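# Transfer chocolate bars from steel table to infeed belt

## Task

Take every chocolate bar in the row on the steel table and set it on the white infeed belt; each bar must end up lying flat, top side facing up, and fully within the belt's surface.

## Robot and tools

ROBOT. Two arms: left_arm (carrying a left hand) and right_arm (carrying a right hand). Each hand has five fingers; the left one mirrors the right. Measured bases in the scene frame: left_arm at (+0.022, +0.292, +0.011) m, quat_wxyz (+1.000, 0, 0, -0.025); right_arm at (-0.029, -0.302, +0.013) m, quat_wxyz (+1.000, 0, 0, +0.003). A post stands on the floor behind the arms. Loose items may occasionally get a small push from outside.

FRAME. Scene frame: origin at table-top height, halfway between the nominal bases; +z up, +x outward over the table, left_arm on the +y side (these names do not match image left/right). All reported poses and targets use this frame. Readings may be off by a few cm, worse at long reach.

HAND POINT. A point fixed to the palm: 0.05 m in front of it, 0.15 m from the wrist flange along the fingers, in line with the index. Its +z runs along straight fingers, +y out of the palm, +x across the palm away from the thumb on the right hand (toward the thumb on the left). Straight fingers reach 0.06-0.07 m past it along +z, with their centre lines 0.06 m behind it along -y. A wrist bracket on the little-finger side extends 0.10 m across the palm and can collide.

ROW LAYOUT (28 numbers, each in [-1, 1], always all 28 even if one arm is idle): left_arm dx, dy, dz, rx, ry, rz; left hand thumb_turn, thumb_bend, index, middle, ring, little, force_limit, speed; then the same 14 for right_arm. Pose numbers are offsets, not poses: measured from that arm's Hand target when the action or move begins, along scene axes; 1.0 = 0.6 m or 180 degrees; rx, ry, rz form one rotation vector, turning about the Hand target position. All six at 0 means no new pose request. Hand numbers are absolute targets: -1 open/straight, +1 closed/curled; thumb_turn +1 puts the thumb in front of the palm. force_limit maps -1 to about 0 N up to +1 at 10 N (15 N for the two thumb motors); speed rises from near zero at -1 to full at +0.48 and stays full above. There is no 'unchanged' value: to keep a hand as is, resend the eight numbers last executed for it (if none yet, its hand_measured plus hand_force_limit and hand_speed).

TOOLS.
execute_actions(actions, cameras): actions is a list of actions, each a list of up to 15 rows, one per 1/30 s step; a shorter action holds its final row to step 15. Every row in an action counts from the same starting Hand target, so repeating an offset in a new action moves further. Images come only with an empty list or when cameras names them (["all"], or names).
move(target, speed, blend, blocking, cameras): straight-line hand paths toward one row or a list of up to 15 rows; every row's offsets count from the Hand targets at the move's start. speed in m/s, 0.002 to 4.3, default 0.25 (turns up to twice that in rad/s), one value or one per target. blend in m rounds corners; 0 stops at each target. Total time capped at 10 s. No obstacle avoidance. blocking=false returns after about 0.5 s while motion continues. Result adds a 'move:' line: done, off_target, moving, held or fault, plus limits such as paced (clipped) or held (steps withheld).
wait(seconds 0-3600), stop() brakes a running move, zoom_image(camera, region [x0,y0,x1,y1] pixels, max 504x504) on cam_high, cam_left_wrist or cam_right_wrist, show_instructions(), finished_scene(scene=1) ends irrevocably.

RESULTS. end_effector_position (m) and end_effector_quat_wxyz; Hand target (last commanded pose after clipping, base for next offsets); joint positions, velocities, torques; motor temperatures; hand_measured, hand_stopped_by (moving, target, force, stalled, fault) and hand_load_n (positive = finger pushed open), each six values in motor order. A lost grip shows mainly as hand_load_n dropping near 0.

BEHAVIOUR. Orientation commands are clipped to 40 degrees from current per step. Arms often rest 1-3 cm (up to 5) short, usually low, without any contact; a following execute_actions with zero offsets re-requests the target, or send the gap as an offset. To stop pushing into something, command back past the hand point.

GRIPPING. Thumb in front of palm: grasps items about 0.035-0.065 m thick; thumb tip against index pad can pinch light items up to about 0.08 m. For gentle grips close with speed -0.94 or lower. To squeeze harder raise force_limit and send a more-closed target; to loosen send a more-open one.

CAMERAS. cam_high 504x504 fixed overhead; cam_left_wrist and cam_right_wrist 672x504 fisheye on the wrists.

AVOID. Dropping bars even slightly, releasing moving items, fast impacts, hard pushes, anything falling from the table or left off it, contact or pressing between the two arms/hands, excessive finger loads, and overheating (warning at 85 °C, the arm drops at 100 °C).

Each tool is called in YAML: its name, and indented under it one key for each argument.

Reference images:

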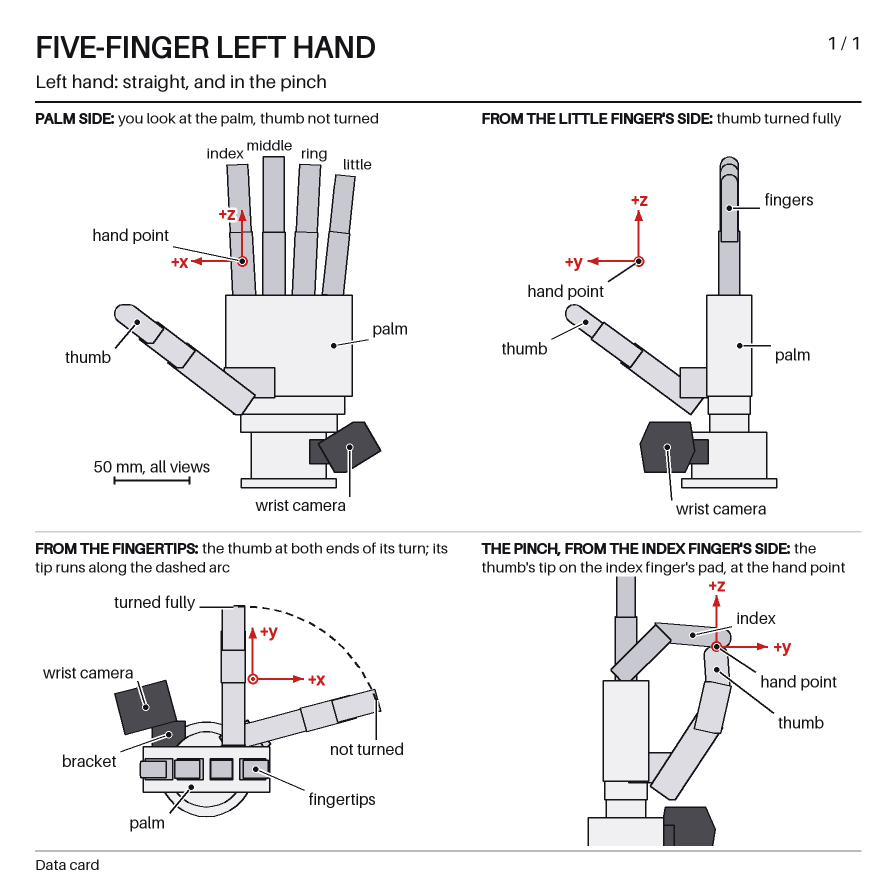

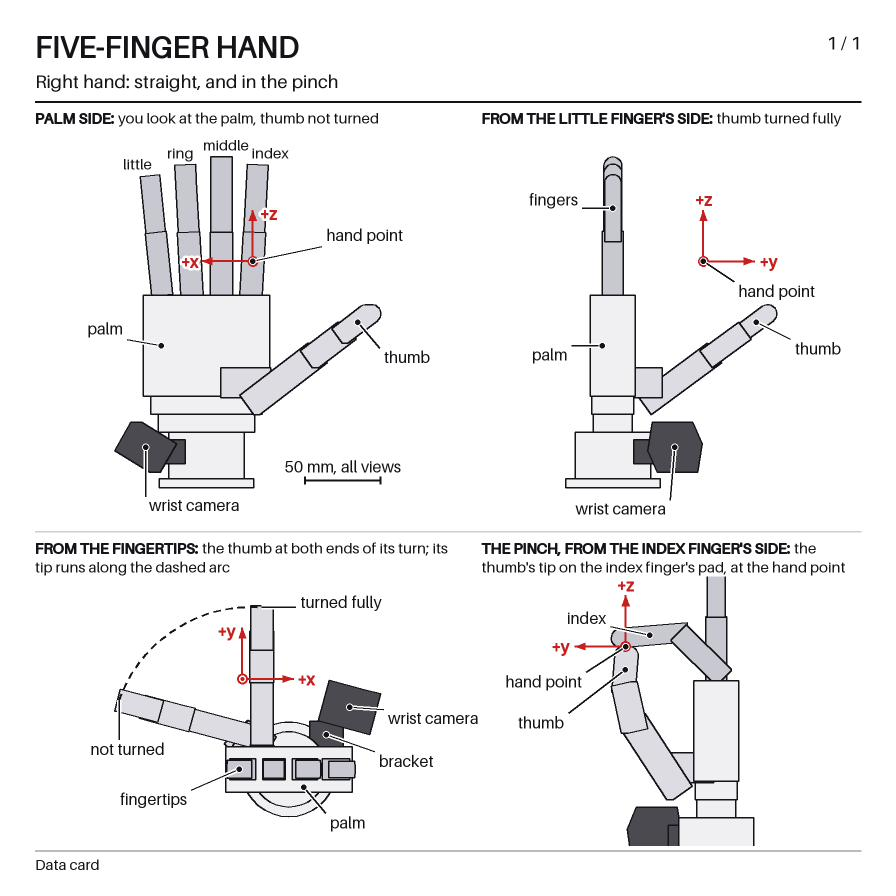

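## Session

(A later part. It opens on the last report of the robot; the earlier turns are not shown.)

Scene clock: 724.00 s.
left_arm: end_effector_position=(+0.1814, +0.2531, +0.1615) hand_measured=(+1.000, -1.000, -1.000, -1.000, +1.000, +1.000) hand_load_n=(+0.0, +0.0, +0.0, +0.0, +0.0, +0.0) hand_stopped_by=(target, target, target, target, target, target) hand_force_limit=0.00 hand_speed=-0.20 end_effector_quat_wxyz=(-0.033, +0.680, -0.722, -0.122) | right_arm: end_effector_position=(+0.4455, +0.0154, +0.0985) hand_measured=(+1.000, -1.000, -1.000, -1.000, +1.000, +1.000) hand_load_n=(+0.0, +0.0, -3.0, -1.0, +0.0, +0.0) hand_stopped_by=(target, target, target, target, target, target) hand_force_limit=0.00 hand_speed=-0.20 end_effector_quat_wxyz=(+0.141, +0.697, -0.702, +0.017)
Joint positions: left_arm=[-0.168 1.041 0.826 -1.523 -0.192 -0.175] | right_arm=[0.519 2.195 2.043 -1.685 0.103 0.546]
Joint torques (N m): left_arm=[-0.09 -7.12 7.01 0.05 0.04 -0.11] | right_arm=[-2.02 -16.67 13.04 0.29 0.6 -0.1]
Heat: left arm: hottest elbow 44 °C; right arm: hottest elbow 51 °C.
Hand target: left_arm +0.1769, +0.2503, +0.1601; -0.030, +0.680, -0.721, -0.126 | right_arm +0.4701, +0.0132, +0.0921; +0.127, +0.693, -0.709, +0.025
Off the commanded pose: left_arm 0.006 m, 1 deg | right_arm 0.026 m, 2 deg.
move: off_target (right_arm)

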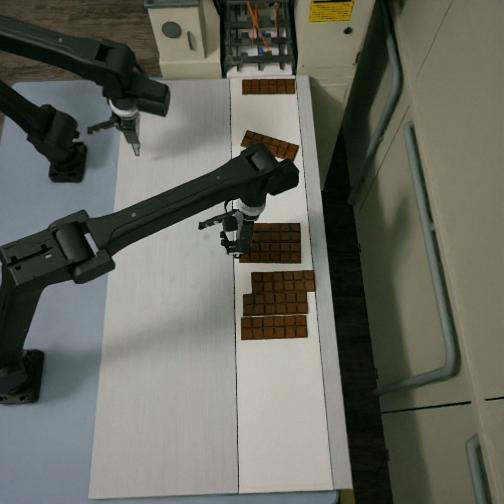

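move:
  target:
    - [0,0,0,0,0,0,1,-1,-1,-1,1,1,0,-0.2,-0.05,0,0,0,0,0,1,-1,-1,-1,1,1,0,-0.2]
    - [0,0,0,0,0,0,1,-1,-1,-1,1,1,0,-0.2,-0.05,0,0.18,0,0,0,-1,-1,-0.4,-0.4,1,1,0,-0.2]
    - [0,0,0,0,0,0,1,-1,-1,-1,1,1,0,-0.2,0.3165,-0.1362,0.1,0,-0.267,0,-1,-1,-0.4,-0.4,1,1,0,-0.2]
  speed: [0.1,0.2,0.25]
  cameras: ["all"]

zoom_image:
  camera: "cam_high"
  region: [180, 200, 360, 350]

Scene clock: 787.03 s.
left_arm: end_effector_position=(+0.1814, +0.2531, +0.1615) hand_measured=(+1.000, -1.000, -1.000, -1.000, +1.000, +1.000) hand_load_n=(+0.0, +0.0, +0.0, +0.0, +0.0, +0.0) hand_stopped_by=(target, target, target, target, target, target) hand_force_limit=0.00 hand_speed=-0.20 end_effector_quat_wxyz=(-0.033, +0.680, -0.722, -0.122) | right_arm: end_effector_position=(+0.6587, -0.0636, +0.1503) hand_measured=(-1.000, -1.000, -0.400, -0.400, +1.000, +1.000) hand_load_n=(+0.0, +0.0, +0.0, +0.0, +0.0, +0.0) hand_stopped_by=(target, target, target, target, target, target) hand_force_limit=0.00 hand_speed=-0.20 end_effector_quat_wxyz=(+0.171, -0.622, +0.703, -0.300)
Joint positions: left_arm=[-0.168 1.041 0.826 -1.523 -0.192 -0.175] | right_arm=[0.379 1.996 1.845 -0.848 0.438 0.375]
Joint torques (N m): left_arm=[-0.15 -7.3 6.98 0.03 0.03 -0.12] | right_arm=[-0.44 -19.02 9.07 1.98 0.42 -0.21]
Motor temperatures (°C): left_arm=[28 30 44 27 29 30] | right_arm=[28 47 58 30 30 29]
Heat: left arm: hottest elbow 44 °C; right arm: hottest elbow 58 °C.
Hand target: left_arm +0.1769, +0.2503, +0.1601; -0.030, +0.680, -0.721, -0.126 | right_arm +0.6600, -0.0686, +0.1522; +0.173, -0.623, +0.699, -0.305
Off the commanded pose: left_arm 0.006 m, 1 deg | right_arm 0.005 m, 1 deg.
move: done; target 2's new numbers were sent with right_arm's hand 0.012 m and 7 deg from that target
cam_left_wrist: T_world_to_cam=[[0.94249, -0.29077, -0.16482, -0.07367], [-0.23066, -0.92271, 0.30886, 0.23156], [-0.24189, -0.25308, -0.93672, 0.37354]] pos_world=[0.2132, 0.28678, 0.26624]
cam_right_wrist: T_world_to_cam=[[-0.78784, -0.2594, -0.55859, 0.5799], [-0.38548, 0.91505, 0.11874, 0.29461], [0.48033, 0.30887, -0.8209, -0.05925]] pos_world=[0.59889, -0.10085, 0.2403]

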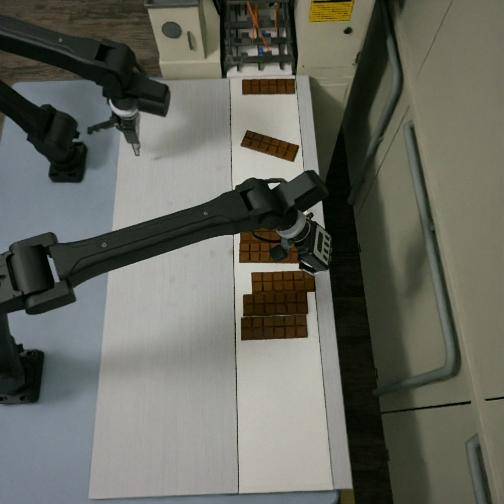

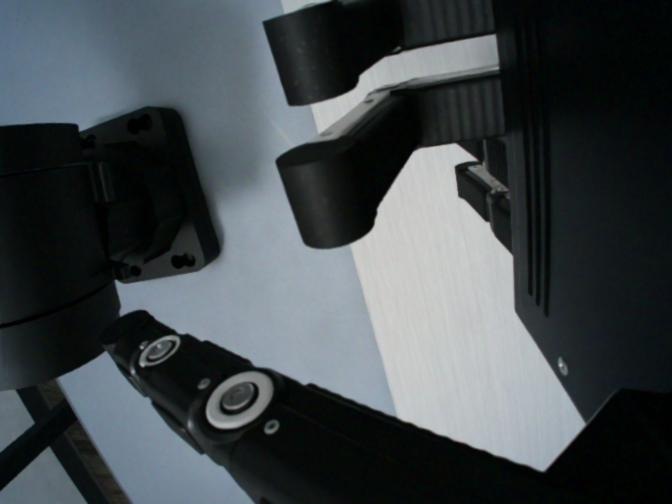

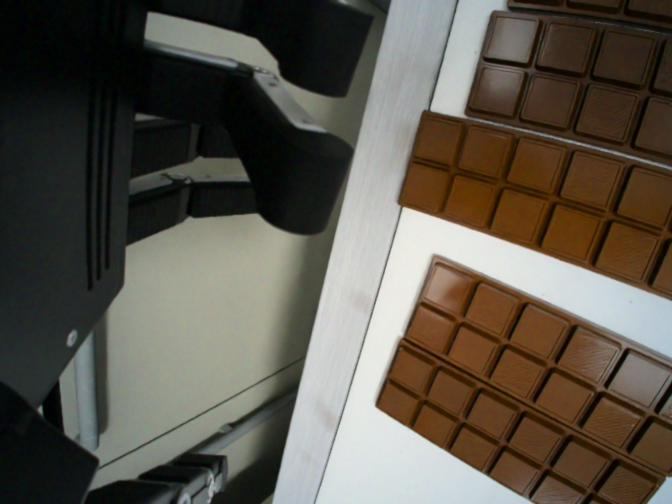

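Scaled by 2.800 from the camera's image (finer frame: 720x720).

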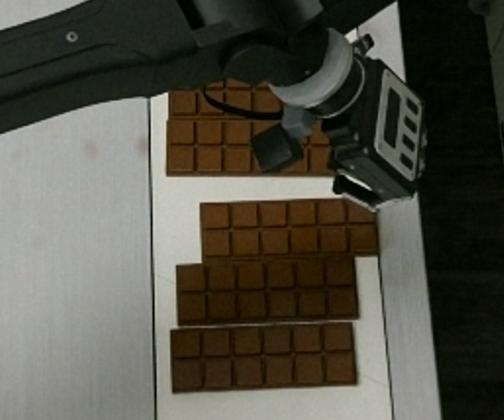

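move:
  target: [0,0,0,0,0,0,1,-1,-1,-1,1,1,0,-0.2,0.05,0,-0.1,0,0,0,-1,-1,-0.4,-0.4,1,1,0,-0.2]
  speed: 0.12
  cameras: ["cam_high","cam_right_wrist"]

zoom_image:
  camera: "cam_high"
  region: [240, 200, 360, 300]

Scene clock: 827.17 s.
left_arm: end_effector_position=(+0.1814, +0.2531, +0.1615) hand_measured=(+1.000, -1.000, -1.000, -1.000, +1.000, +1.000) hand_load_n=(+0.0, +0.0, +0.0, +0.0, +0.0, +0.0) hand_stopped_by=(target, target, target, target, target, target) hand_force_limit=0.00 hand_speed=-0.20 end_effector_quat_wxyz=(-0.033, +0.680, -0.722, -0.122) | right_arm: end_effector_position=(+0.6817, -0.0641, +0.0837) hand_measured=(-1.000, -1.000, -0.400, -0.400, +1.000, +1.000) hand_load_n=(+0.0, +0.0, +0.0, +0.0, +0.0, +0.0) hand_stopped_by=(target, target, target, target, target, target) hand_force_limit=0.00 hand_speed=-0.20 end_effector_quat_wxyz=(+0.164, -0.625, +0.702, -0.300)
Joint positions: left_arm=[-0.168 1.041 0.826 -1.523 -0.192 -0.175] | right_arm=[0.366 2.103 1.845 -0.748 0.434 0.36]
Joint torques (N m): left_arm=[-0.21 -7.18 6.99 0.06 0.03 -0.13] | right_arm=[-1.2 -19.49 10.51 1.88 0.19 -0.21]
Motor temperatures (°C): left_arm=[28 29 44 27 29 30] | right_arm=[28 47 52 30 29 29]
Heat: left arm: hottest elbow 44 °C; right arm: hottest elbow 52 °C.
Hand target: left_arm +0.1769, +0.2503, +0.1601; -0.030, +0.680, -0.721, -0.126 | right_arm +0.6901, -0.0686, +0.0921; +0.173, -0.623, +0.699, -0.305
Off the commanded pose: left_arm 0.006 m, 1 deg | right_arm 0.013 m, 1 deg.
move: off_target (right_arm)
cam_right_wrist: T_world_to_cam=[[-0.79396, -0.26612, -0.54664, 0.56339], [-0.38561, 0.91555, 0.11436, 0.31231], [0.47004, 0.30159, -0.82952, -0.11751]] pos_world=[0.62297, -0.10056, 0.17478]

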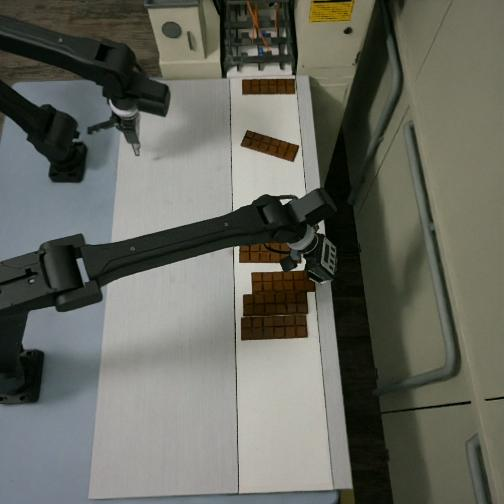

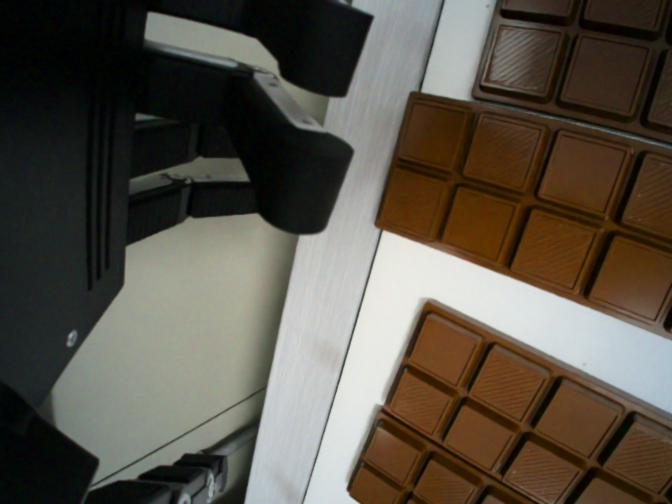

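Scaled by 4.200 from the camera's image (finer frame: 720x720).

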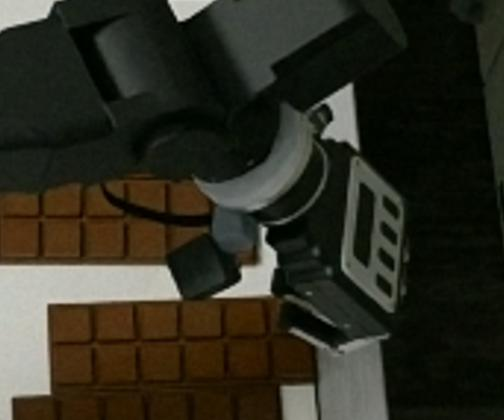

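move:
  target: [0,0,0,0,0,0,1,-1,-1,-1,1,1,0,-0.2,0,0,-0.045,0,0,0,-1,-1,-0.4,-0.4,1,1,0,-0.2]
  speed: 0.06
  cameras: ["cam_high","cam_right_wrist"]

zoom_image:
  camera: "cam_high"
  region: [240, 200, 360, 300]

Scene clock: 845.83 s.
left_arm: end_effector_position=(+0.1814, +0.2531, +0.1615) hand_measured=(+1.000, -1.000, -1.000, -1.000, +1.000, +1.000) hand_load_n=(+0.0, +0.0, +0.0, +0.0, +0.0, +0.0) hand_stopped_by=(target, target, target, target, target, target) hand_force_limit=0.00 hand_speed=-0.20 end_effector_quat_wxyz=(-0.033, +0.680, -0.722, -0.122) | right_arm: end_effector_position=(+0.6884, -0.0615, +0.0773) hand_measured=(-1.000, -1.000, -0.400, -0.400, +1.000, +1.000) hand_load_n=(+0.0, +0.0, +0.0, +0.0, +0.0, +0.0) hand_stopped_by=(target, target, target, target, target, target) hand_force_limit=0.00 hand_speed=-0.20 end_effector_quat_wxyz=(+0.179, -0.619, +0.701, -0.305)
Joint positions: left_arm=[-0.168 1.041 0.826 -1.523 -0.192 -0.175] | right_arm=[0.366 2.108 1.826 -0.692 0.434 0.36]
Joint torques (N m): left_arm=[-0.26 -7.24 6.99 0.02 0.03 -0.13] | right_arm=[-1.08 -18.67 8.96 1.99 0.17 -0.21]
Heat: left arm: hottest elbow 44 °C; right arm: hottest elbow 52 °C.
Hand target: left_arm +0.1769, +0.2503, +0.1601; -0.030, +0.680, -0.721, -0.126 | right_arm +0.6900, -0.0686, +0.0650; +0.173, -0.623, +0.699, -0.305
Off the commanded pose: left_arm 0.006 m, 1 deg | right_arm 0.014 m, 1 deg.
move: off_target (right_arm)
cam_right_wrist: T_world_to_cam=[[-0.7768, -0.25943, -0.57383, 0.55666], [-0.3891, 0.91418, 0.11343, 0.3156], [0.49516, 0.31139, -0.81108, -0.145]] pos_world=[0.62701, -0.09895, 0.16602]

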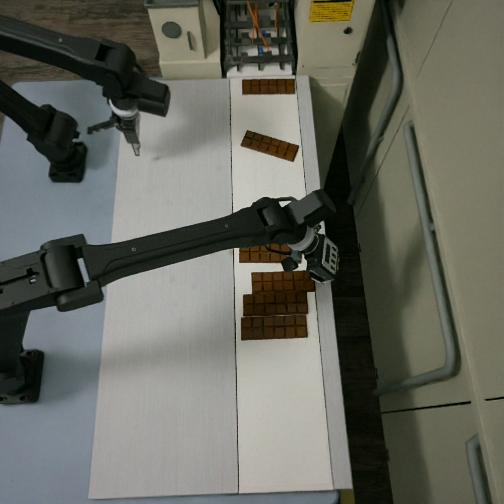

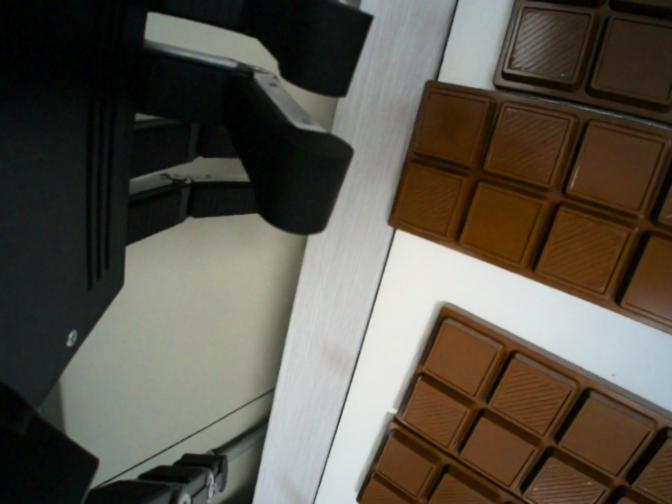

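Scaled by 4.200 from the camera's image (finer frame: 720x720).

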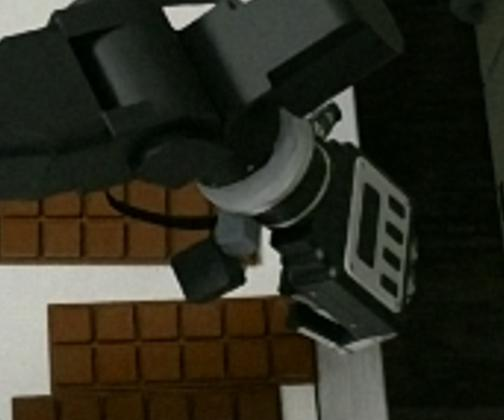

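move:
  target: [0,0,0,0,0,0,1,-1,-1,-1,1,1,0,-0.2,0,0,-0.02,0,0,0,-1,-1,-0.4,-0.4,1,1,0,-0.2]
  speed: 0.06
  cameras: ["cam_high","cam_right_wrist"]

Scene clock: 853.37 s.
left_arm: end_effector_position=(+0.1814, +0.2531, +0.1615) hand_measured=(+1.000, -1.000, -1.000, -1.000, +1.000, +1.000) hand_load_n=(+0.0, -0.5, +0.0, +0.0, +0.0, +0.0) hand_stopped_by=(target, target, target, target, target, target) hand_force_limit=0.00 hand_speed=-0.20 end_effector_quat_wxyz=(-0.033, +0.680, -0.722, -0.122) | right_arm: end_effector_position=(+0.6884, -0.0615, +0.0644) hand_measured=(-1.000, -1.000, -0.400, -0.400, +1.000, +1.000) hand_load_n=(+0.0, +0.0, -0.5, +0.0, +0.0, +0.5) hand_stopped_by=(target, target, target, target, target, target) hand_force_limit=0.00 hand_speed=-0.20 end_effector_quat_wxyz=(+0.178, -0.620, +0.701, -0.305)
Joint positions: left_arm=[-0.168 1.041 0.826 -1.523 -0.192 -0.175] | right_arm=[0.366 2.12 1.811 -0.666 0.434 0.36]
Joint torques (N m): left_arm=[-0.26 -7.24 6.99 0.08 0.04 -0.13] | right_arm=[-1.26 -18.37 8.92 2.07 0.17 -0.21]
Heat: left arm: hottest elbow 44 °C; right arm: hottest elbow 50 °C.
Hand target: left_arm +0.1769, +0.2503, +0.1601; -0.030, +0.680, -0.721, -0.126 | right_arm +0.6900, -0.0687, +0.0531; +0.173, -0.623, +0.699, -0.305
Off the commanded pose: left_arm 0.006 m, 1 deg | right_arm 0.014 m, 1 deg.
move: off_target (right_arm)
cam_right_wrist: T_world_to_cam=[[-0.77764, -0.25978, -0.57253, 0.54975], [-0.38893, 0.91426, 0.11344, 0.31698], [0.49397, 0.31089, -0.812, -0.15452]] pos_world=[0.62711, -0.09895, 0.15332]

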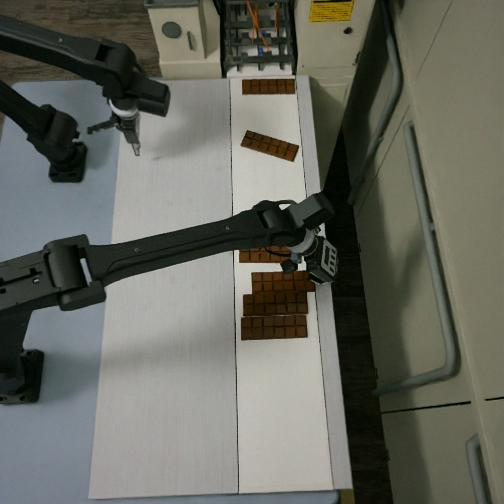

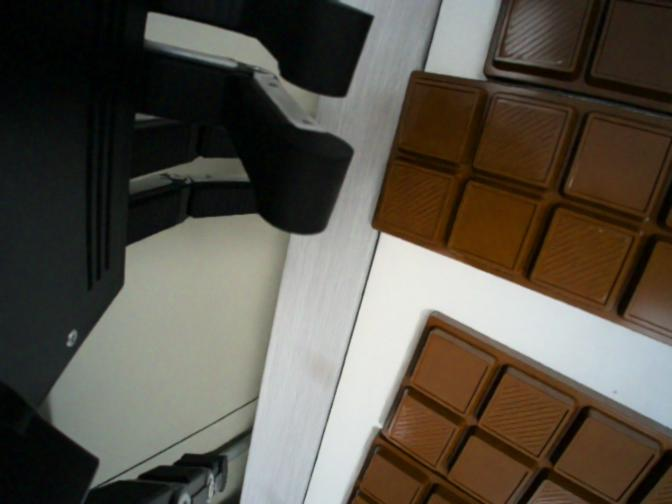

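move:
  target: [0,0,0,0,0,0,1,-1,-1,-1,1,1,0,-0.2,0,0,-0.012,0,0,0,-1,-1,-0.4,-0.4,1,1,0,-0.2]
  speed: 0.06
  cameras: ["cam_right_wrist"]

Scene clock: 860.07 s.
left_arm: end_effector_position=(+0.1814, +0.2531, +0.1615) hand_measured=(+1.000, -1.000, -1.000, -1.000, +1.000, +1.000) hand_load_n=(+0.0, +0.0, +0.0, +0.0, +0.0, +0.0) hand_stopped_by=(target, target, target, target, target, target) hand_force_limit=0.00 hand_speed=-0.20 end_effector_quat_wxyz=(-0.033, +0.680, -0.722, -0.122) | right_arm: end_effector_position=(+0.6893, -0.0612, +0.0599) hand_measured=(-1.000, -1.000, -0.400, -0.400, +1.000, +1.000) hand_load_n=(+0.0, +0.0, +0.0, -0.5, +0.0, +0.0) hand_stopped_by=(target, target, target, target, target, target) hand_force_limit=0.00 hand_speed=-0.20 end_effector_quat_wxyz=(+0.180, -0.619, +0.701, -0.306)
Joint positions: left_arm=[-0.168 1.041 0.826 -1.523 -0.192 -0.175] | right_arm=[0.366 2.124 1.803 -0.65 0.434 0.36]
Joint torques (N m): left_arm=[-0.21 -7.24 7.04 0.1 0.05 -0.13] | right_arm=[-1.14 -18.55 8.85 2 0.15 -0.21]
Heat: left arm: hottest elbow 44 °C; right arm: hottest elbow 50 °C.
Hand target: left_arm +0.1769, +0.2503, +0.1601; -0.030, +0.680, -0.721, -0.126 | right_arm +0.6901, -0.0686, +0.0459; +0.173, -0.623, +0.699, -0.305
Off the commanded pose: left_arm 0.006 m, 1 deg | right_arm 0.016 m, 1 deg.
move: off_target (right_arm)
cam_right_wrist: T_world_to_cam=[[-0.77499, -0.2587, -0.57659, 0.54644], [-0.38944, 0.91405, 0.11332, 0.31786], [0.49772, 0.31237, -0.80913, -0.16144]] pos_world=[0.62762, -0.09874, 0.14843]

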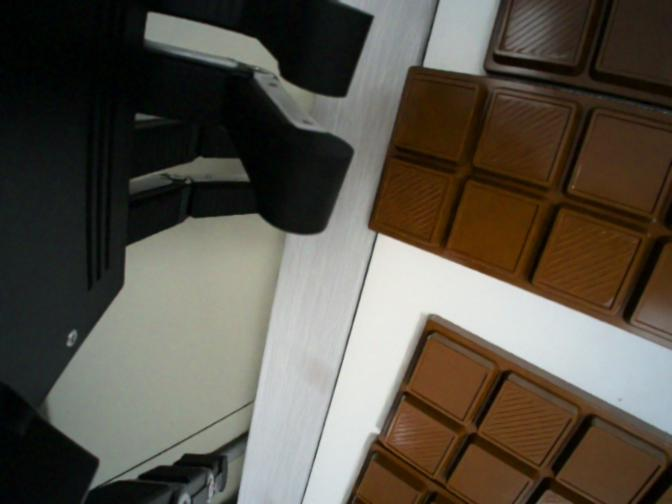

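move:
  target:
    - [0,0,0,0,0,0,1,-1,-1,-1,1,1,0,-0.2,0,0,0.04,0,0,0,-1,-1,-0.4,-0.4,1,1,0,-0.2]
    - [0,0,0,0,0,0,1,-1,-1,-1,1,1,0,-0.2,-0.025,0,0.04,0,0,0,-1,-1,-0.4,-0.4,1,1,0,-0.2]
    - [0,0,0,0,0,0,1,-1,-1,-1,1,1,0,-0.2,-0.025,0,-0.012,0,0,0,-1,-1,-0.4,-0.4,1,1,0,-0.2]
  speed: 0.08
  cameras: ["cam_right_wrist","cam_high"]

zoom_image:
  camera: "cam_high"
  region: [280, 220, 360, 300]

Scene clock: 873.00 s.
left_arm: end_effector_position=(+0.1814, +0.2531, +0.1615) hand_measured=(+1.000, -1.000, -1.000, -1.000, +1.000, +1.000) hand_load_n=(+0.0, +0.0, +0.0, +0.0, +0.0, +0.0) hand_stopped_by=(target, target, target, target, target, target) hand_force_limit=0.00 hand_speed=-0.20 end_effector_quat_wxyz=(-0.033, +0.680, -0.722, -0.122) | right_arm: end_effector_position=(+0.6793, -0.0658, +0.0573) hand_measured=(-1.000, -1.000, -0.400, -0.400, +1.000, +1.000) hand_load_n=(+0.0, +0.0, +0.0, -2.0, +0.0, +0.0) hand_stopped_by=(target, target, target, target, target, target) hand_force_limit=0.00 hand_speed=-0.20 end_effector_quat_wxyz=(+0.182, -0.617, +0.701, -0.308)
Joint positions: left_arm=[-0.168 1.041 0.826 -1.523 -0.192 -0.175] | right_arm=[0.366 2.094 1.744 -0.614 0.438 0.36]
Joint torques (N m): left_arm=[-0.21 -7.24 7.02 0.08 0.04 -0.13] | right_arm=[-0.15 -18.26 7.9 2.07 0.2 -0.13]
Heat: left arm: hottest elbow 44 °C; right arm: hottest shoulder 48 °C.
Hand target: left_arm +0.1769, +0.2503, +0.1601; -0.030, +0.680, -0.721, -0.126 | right_arm +0.6751, -0.0686, +0.0388; +0.173, -0.623, +0.699, -0.305
Off the commanded pose: left_arm 0.006 m, 1 deg | right_arm 0.019 m, 1 deg.
move: off_target (right_arm)
cam_right_wrist: T_world_to_cam=[[-0.7716, -0.25749, -0.58167, 0.53406], [-0.38843, 0.91485, 0.11029, 0.31796], [0.50374, 0.31104, -0.80591, -0.16149]] pos_world=[0.61693, -0.10315, 0.14543]
Images, in order (width x height): cam_high 504x504, cam_right_wrist 672x504.

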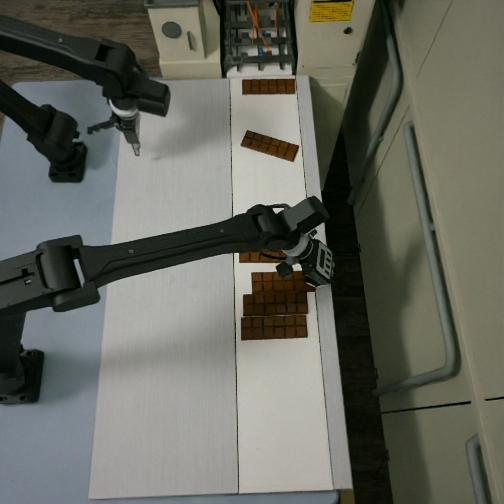

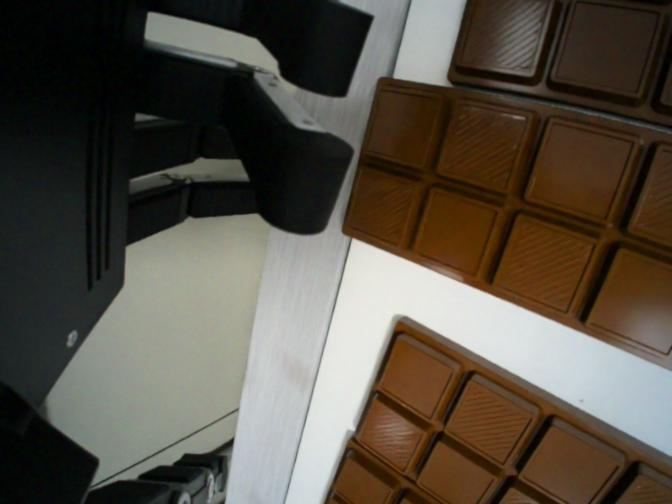

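Scaled by 6.300 from the camera's image (finer frame: 720x720).

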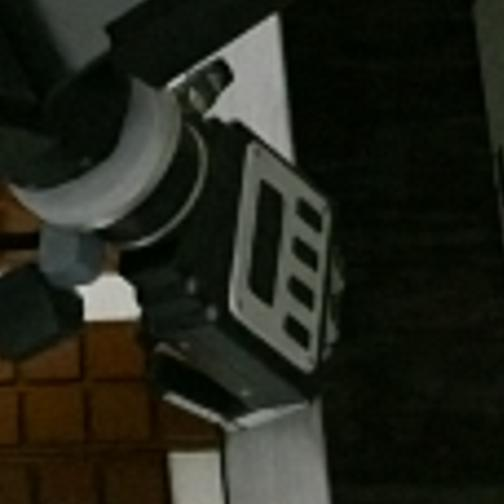

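move:
  target:
    - [0,0,0,0,0,0,1,-1,-1,-1,1,1,0,-0.2,0,-0.01,0.01,0,0,0,-1,-1,-0.4,-0.4,1,1,0,-0.2]
    - [0,0,0,0,0,0,1,-1,-1,-1,1,1,0,-0.2,-0.04,-0.01,0.01,0,0,0,-1,-1,-0.4,-0.4,1,1,0,-0.2]
  speed: 0.06
  cameras: ["cam_right_wrist","cam_high"]

Scene clock: 887.53 s.
left_arm: end_effector_position=(+0.1814, +0.2531, +0.1615) hand_measured=(+1.000, -1.000, -1.000, -1.000, +1.000, +1.000) hand_load_n=(+0.0, +0.0, +0.0, +0.0, +0.0, +0.0) hand_stopped_by=(target, target, target, target, target, target) hand_force_limit=0.00 hand_speed=-0.20 end_effector_quat_wxyz=(-0.033, +0.680, -0.722, -0.122) | right_arm: end_effector_position=(+0.6596, -0.0732, +0.0564) hand_measured=(-1.000, -1.000, -0.400, -0.400, +1.000, +1.000) hand_load_n=(+0.0, +0.0, +0.0, +1.0, +0.0, +0.0) hand_stopped_by=(target, target, target, target, target, target) hand_force_limit=0.00 hand_speed=-0.20 end_effector_quat_wxyz=(+0.183, -0.618, +0.700, -0.308)
Joint positions: left_arm=[-0.168 1.041 0.826 -1.523 -0.192 -0.175] | right_arm=[0.366 2.04 1.651 -0.573 0.436 0.358]
Joint torques (N m): left_arm=[-0.26 -7.36 7.01 0.03 0.04 -0.14] | right_arm=[0.03 -18.14 7.5 1.5 0.39 -0.08]
Motor temperatures (°C): left_arm=[27 29 44 27 29 30] | right_arm=[28 48 47 30 29 29]
Heat: left arm: hottest elbow 44 °C; right arm: hottest shoulder 48 °C.
Hand target: left_arm +0.1769, +0.2503, +0.1601; -0.030, +0.680, -0.721, -0.126 | right_arm +0.6511, -0.0747, +0.0446; +0.173, -0.623, +0.699, -0.305
Off the commanded pose: left_arm 0.006 m, 1 deg | right_arm 0.014 m, 1 deg.
move: off_target (right_arm)
cam_right_wrist: T_world_to_cam=[[-0.77072, -0.25854, -0.58237, 0.51575], [-0.3903, 0.914, 0.11077, 0.31841], [0.50365, 0.31267, -0.80534, -0.14982]] pos_world=[0.59723, -0.11084, 0.14443]
Images, in order (width x height): cam_high 504x504, cam_right_wrist 672x504.

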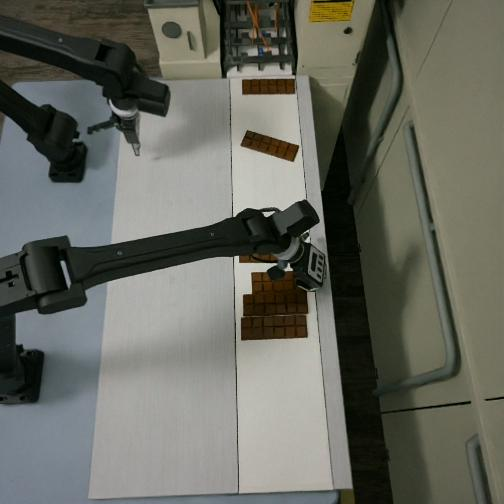

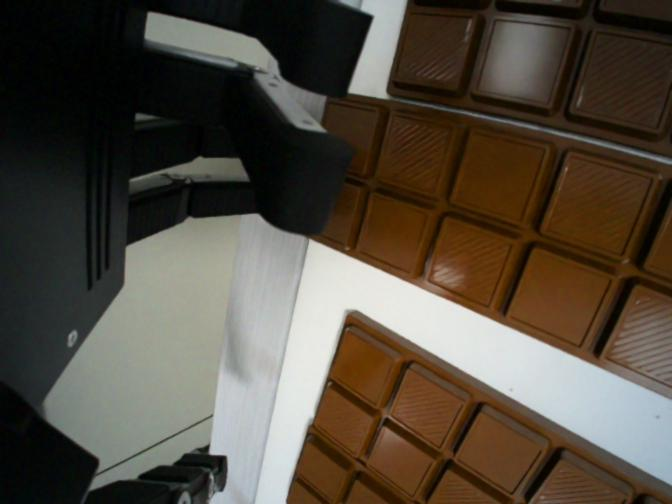

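move:
  target: [0,0,0,0,0,0,1,-1,-1,-1,1,1,0,-0.2,-0.035,0,0,0,0,0,-1,-1,-0.4,-0.4,1,1,0,-0.2]
  speed: 0.06
  cameras: ["cam_right_wrist","cam_high"]

zoom_image:
  camera: "cam_high"
  region: [220, 220, 340, 350]

Scene clock: 892.83 s.
left_arm: end_effector_position=(+0.1814, +0.2531, +0.1615) hand_measured=(+1.000, -1.000, -1.000, -1.000, +1.000, +1.000) hand_load_n=(+0.0, +0.0, +0.0, +0.0, +0.0, +0.0) hand_stopped_by=(target, target, target, target, target, target) hand_force_limit=0.00 hand_speed=-0.20 end_effector_quat_wxyz=(-0.033, +0.680, -0.722, -0.122) | right_arm: end_effector_position=(+0.6412, -0.0793, +0.0552) hand_measured=(-1.000, -1.000, -0.400, -0.400, +1.000, +1.000) hand_load_n=(+0.0, +0.0, +0.0, +1.5, +0.0, +0.0) hand_stopped_by=(target, target, target, target, target, target) hand_force_limit=0.00 hand_speed=-0.20 end_effector_quat_wxyz=(+0.180, -0.618, +0.700, -0.310)
Joint positions: left_arm=[-0.168 1.041 0.826 -1.523 -0.192 -0.175] | right_arm=[0.37 1.996 1.576 -0.545 0.443 0.359]
Joint torques (N m): left_arm=[-0.32 -7.24 7.01 0.03 0.03 -0.13] | right_arm=[0.73 -17.61 7.39 1.33 0.37 0.03]
Heat: left arm: hottest elbow 44 °C; right arm: hottest shoulder 48 °C.
Hand target: left_arm +0.1769, +0.2503, +0.1601; -0.030, +0.680, -0.721, -0.126 | right_arm +0.6300, -0.0744, +0.0447; +0.173, -0.623, +0.699, -0.305
Off the commanded pose: left_arm 0.006 m, 1 deg | right_arm 0.016 m, 1 deg.
move: off_target (right_arm)
cam_right_wrist: T_world_to_cam=[[-0.77152, -0.26165, -0.57991, 0.49939], [-0.38937, 0.91506, 0.10514, 0.31667], [0.50314, 0.30692, -0.80787, -0.13961]] pos_world=[0.57883, -0.11625, 0.14352]
Images, in order (width x height): cam_high 504x504, cam_right_wrist 672x504.

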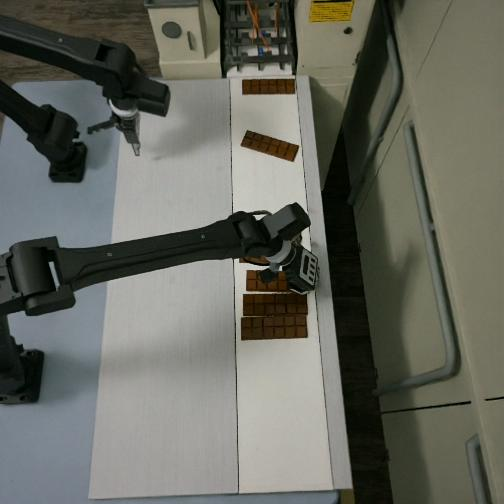

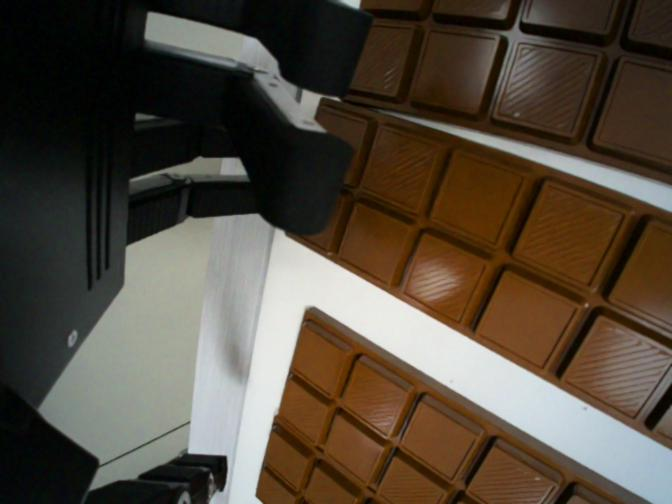

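Scaled by 3.877 from the camera's image (finer frame: 720x720).

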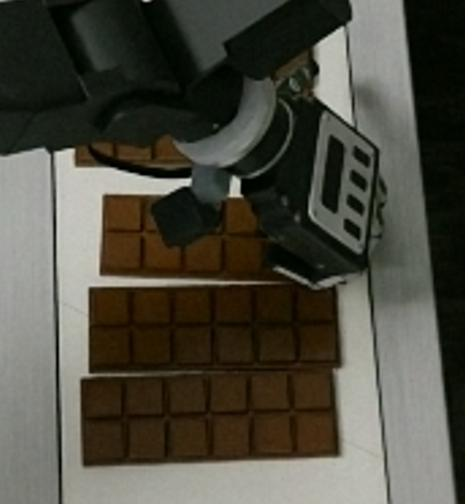

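move:
  target:
    - [0,0,0,0,0,0,1,-1,-1,-1,1,1,0,-0.2,0.06,0,0,0,0,0,-1,-1,-0.4,-0.4,1,1,0,-0.2]
    - [0,0,0,0,0,0,1,-1,-1,-1,1,1,0,-0.2,0.06,0,0.25,0,0,0,-1,-1,-0.4,-0.4,1,1,0,-0.2]
    - [0,0,0,0,0,0,1,-1,-1,-1,1,1,0,-0.2,-0.4,-0.35,0.3,0,0.2,0,-1,-1,-0.4,-0.4,1,1,0,-0.2]
  speed: [0.1,0.2,0.3]
  blend: [0,0.03,0]
  cameras: ["cam_high"]

zoom_image:
  camera: "cam_high"
  region: [215, 60, 335, 200]

zoom_image:
  camera: "cam_high"
  region: [215, 210, 335, 350]

Scene clock: 907.67 s.
left_arm: end_effector_position=(+0.1814, +0.2531, +0.1615) hand_measured=(+1.000, -1.000, -1.000, -1.000, +1.000, +1.000) hand_load_n=(+0.0, +0.0, +0.0, +0.0, +0.5, +0.0) hand_stopped_by=(target, target, target, target, target, target) hand_force_limit=0.00 hand_speed=-0.20 end_effector_quat_wxyz=(-0.033, +0.680, -0.722, -0.122) | right_arm: end_effector_position=(+0.3968, -0.2833, +0.2258) hand_measured=(-1.000, -1.000, -0.400, -0.400, +1.000, +1.000) hand_load_n=(+0.0, +0.0, +0.0, +0.0, +0.0, +0.5) hand_stopped_by=(target, target, target, target, target, target) hand_force_limit=0.00 hand_speed=-0.20 end_effector_quat_wxyz=(+0.046, +0.681, -0.724, +0.103)
Joint positions: left_arm=[-0.168 1.041 0.826 -1.523 -0.192 -0.175] | right_arm=[0.053 1.556 1.498 -1.45 0.218 0.113]
Joint torques (N m): left_arm=[-0.21 -7.18 6.98 0.05 0.05 -0.14] | right_arm=[-0.21 -11.87 8.23 0.03 0.04 -0.21]
Heat: left arm: hottest elbow 44 °C; right arm: hottest shoulder 48 °C.
Hand target: left_arm +0.1769, +0.2503, +0.1601; -0.030, +0.680, -0.721, -0.126 | right_arm +0.3900, -0.2845, +0.2246; +0.051, +0.687, -0.718, +0.097
Off the commanded pose: left_arm 0.006 m, 1 deg | right_arm 0.007 m, 1 deg.
move: done

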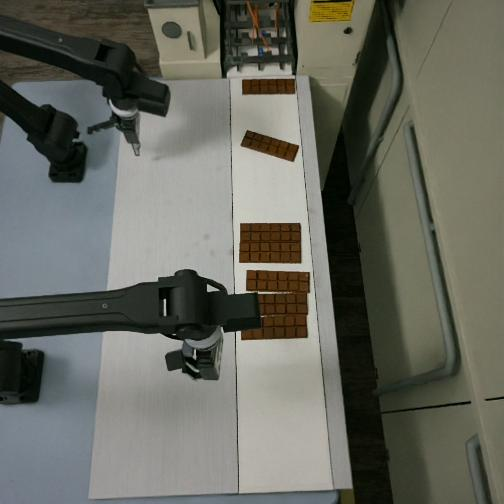

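Scaled by 3.600 from the camera's image (finer frame: 720x720).

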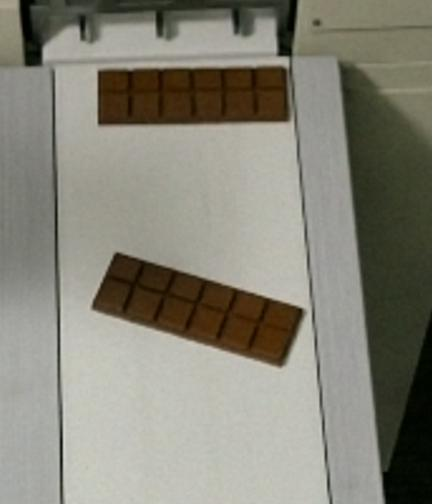

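Scaled by 3.600 from the camera's image (finer frame: 720x720).

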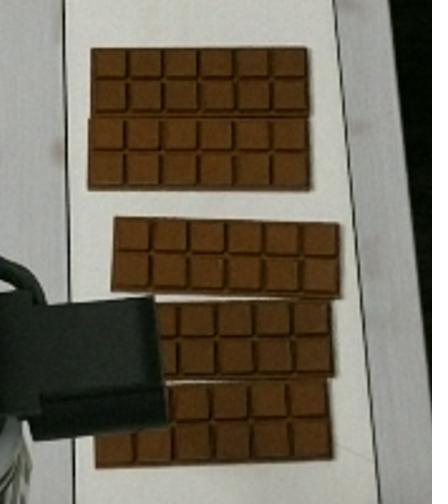

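zoom_image:
  camera: "cam_high"
  region: [265, 65, 315, 105]

zoom_image:
  camera: "cam_high"
  region: [225, 60, 275, 100]

Scaled by 10.080 from the camera's image (finer frame: 720x720).

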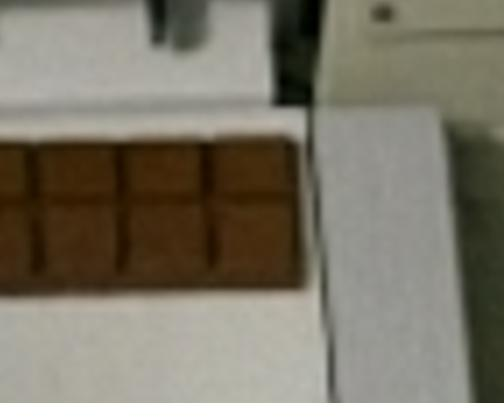

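Scaled by 10.080 from the camera's image (finer frame: 720x720).

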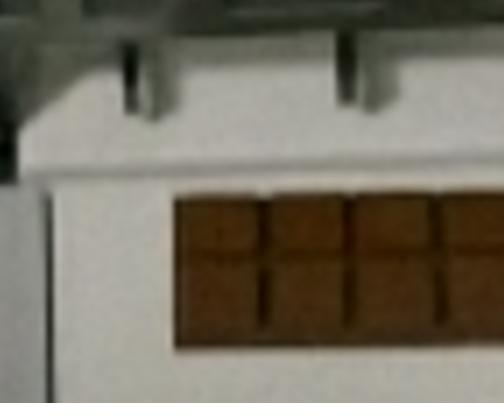

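zoom_image:
  camera: "cam_high"
  region: [235, 265, 315, 325]

Scaled by 6.300 from the camera's image (finer frame: 720x720).

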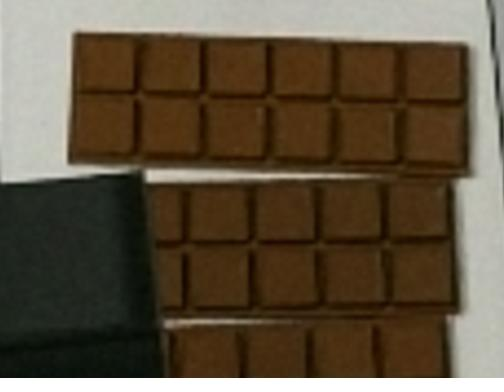

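finished_scene:

The scene is finished: the task was done.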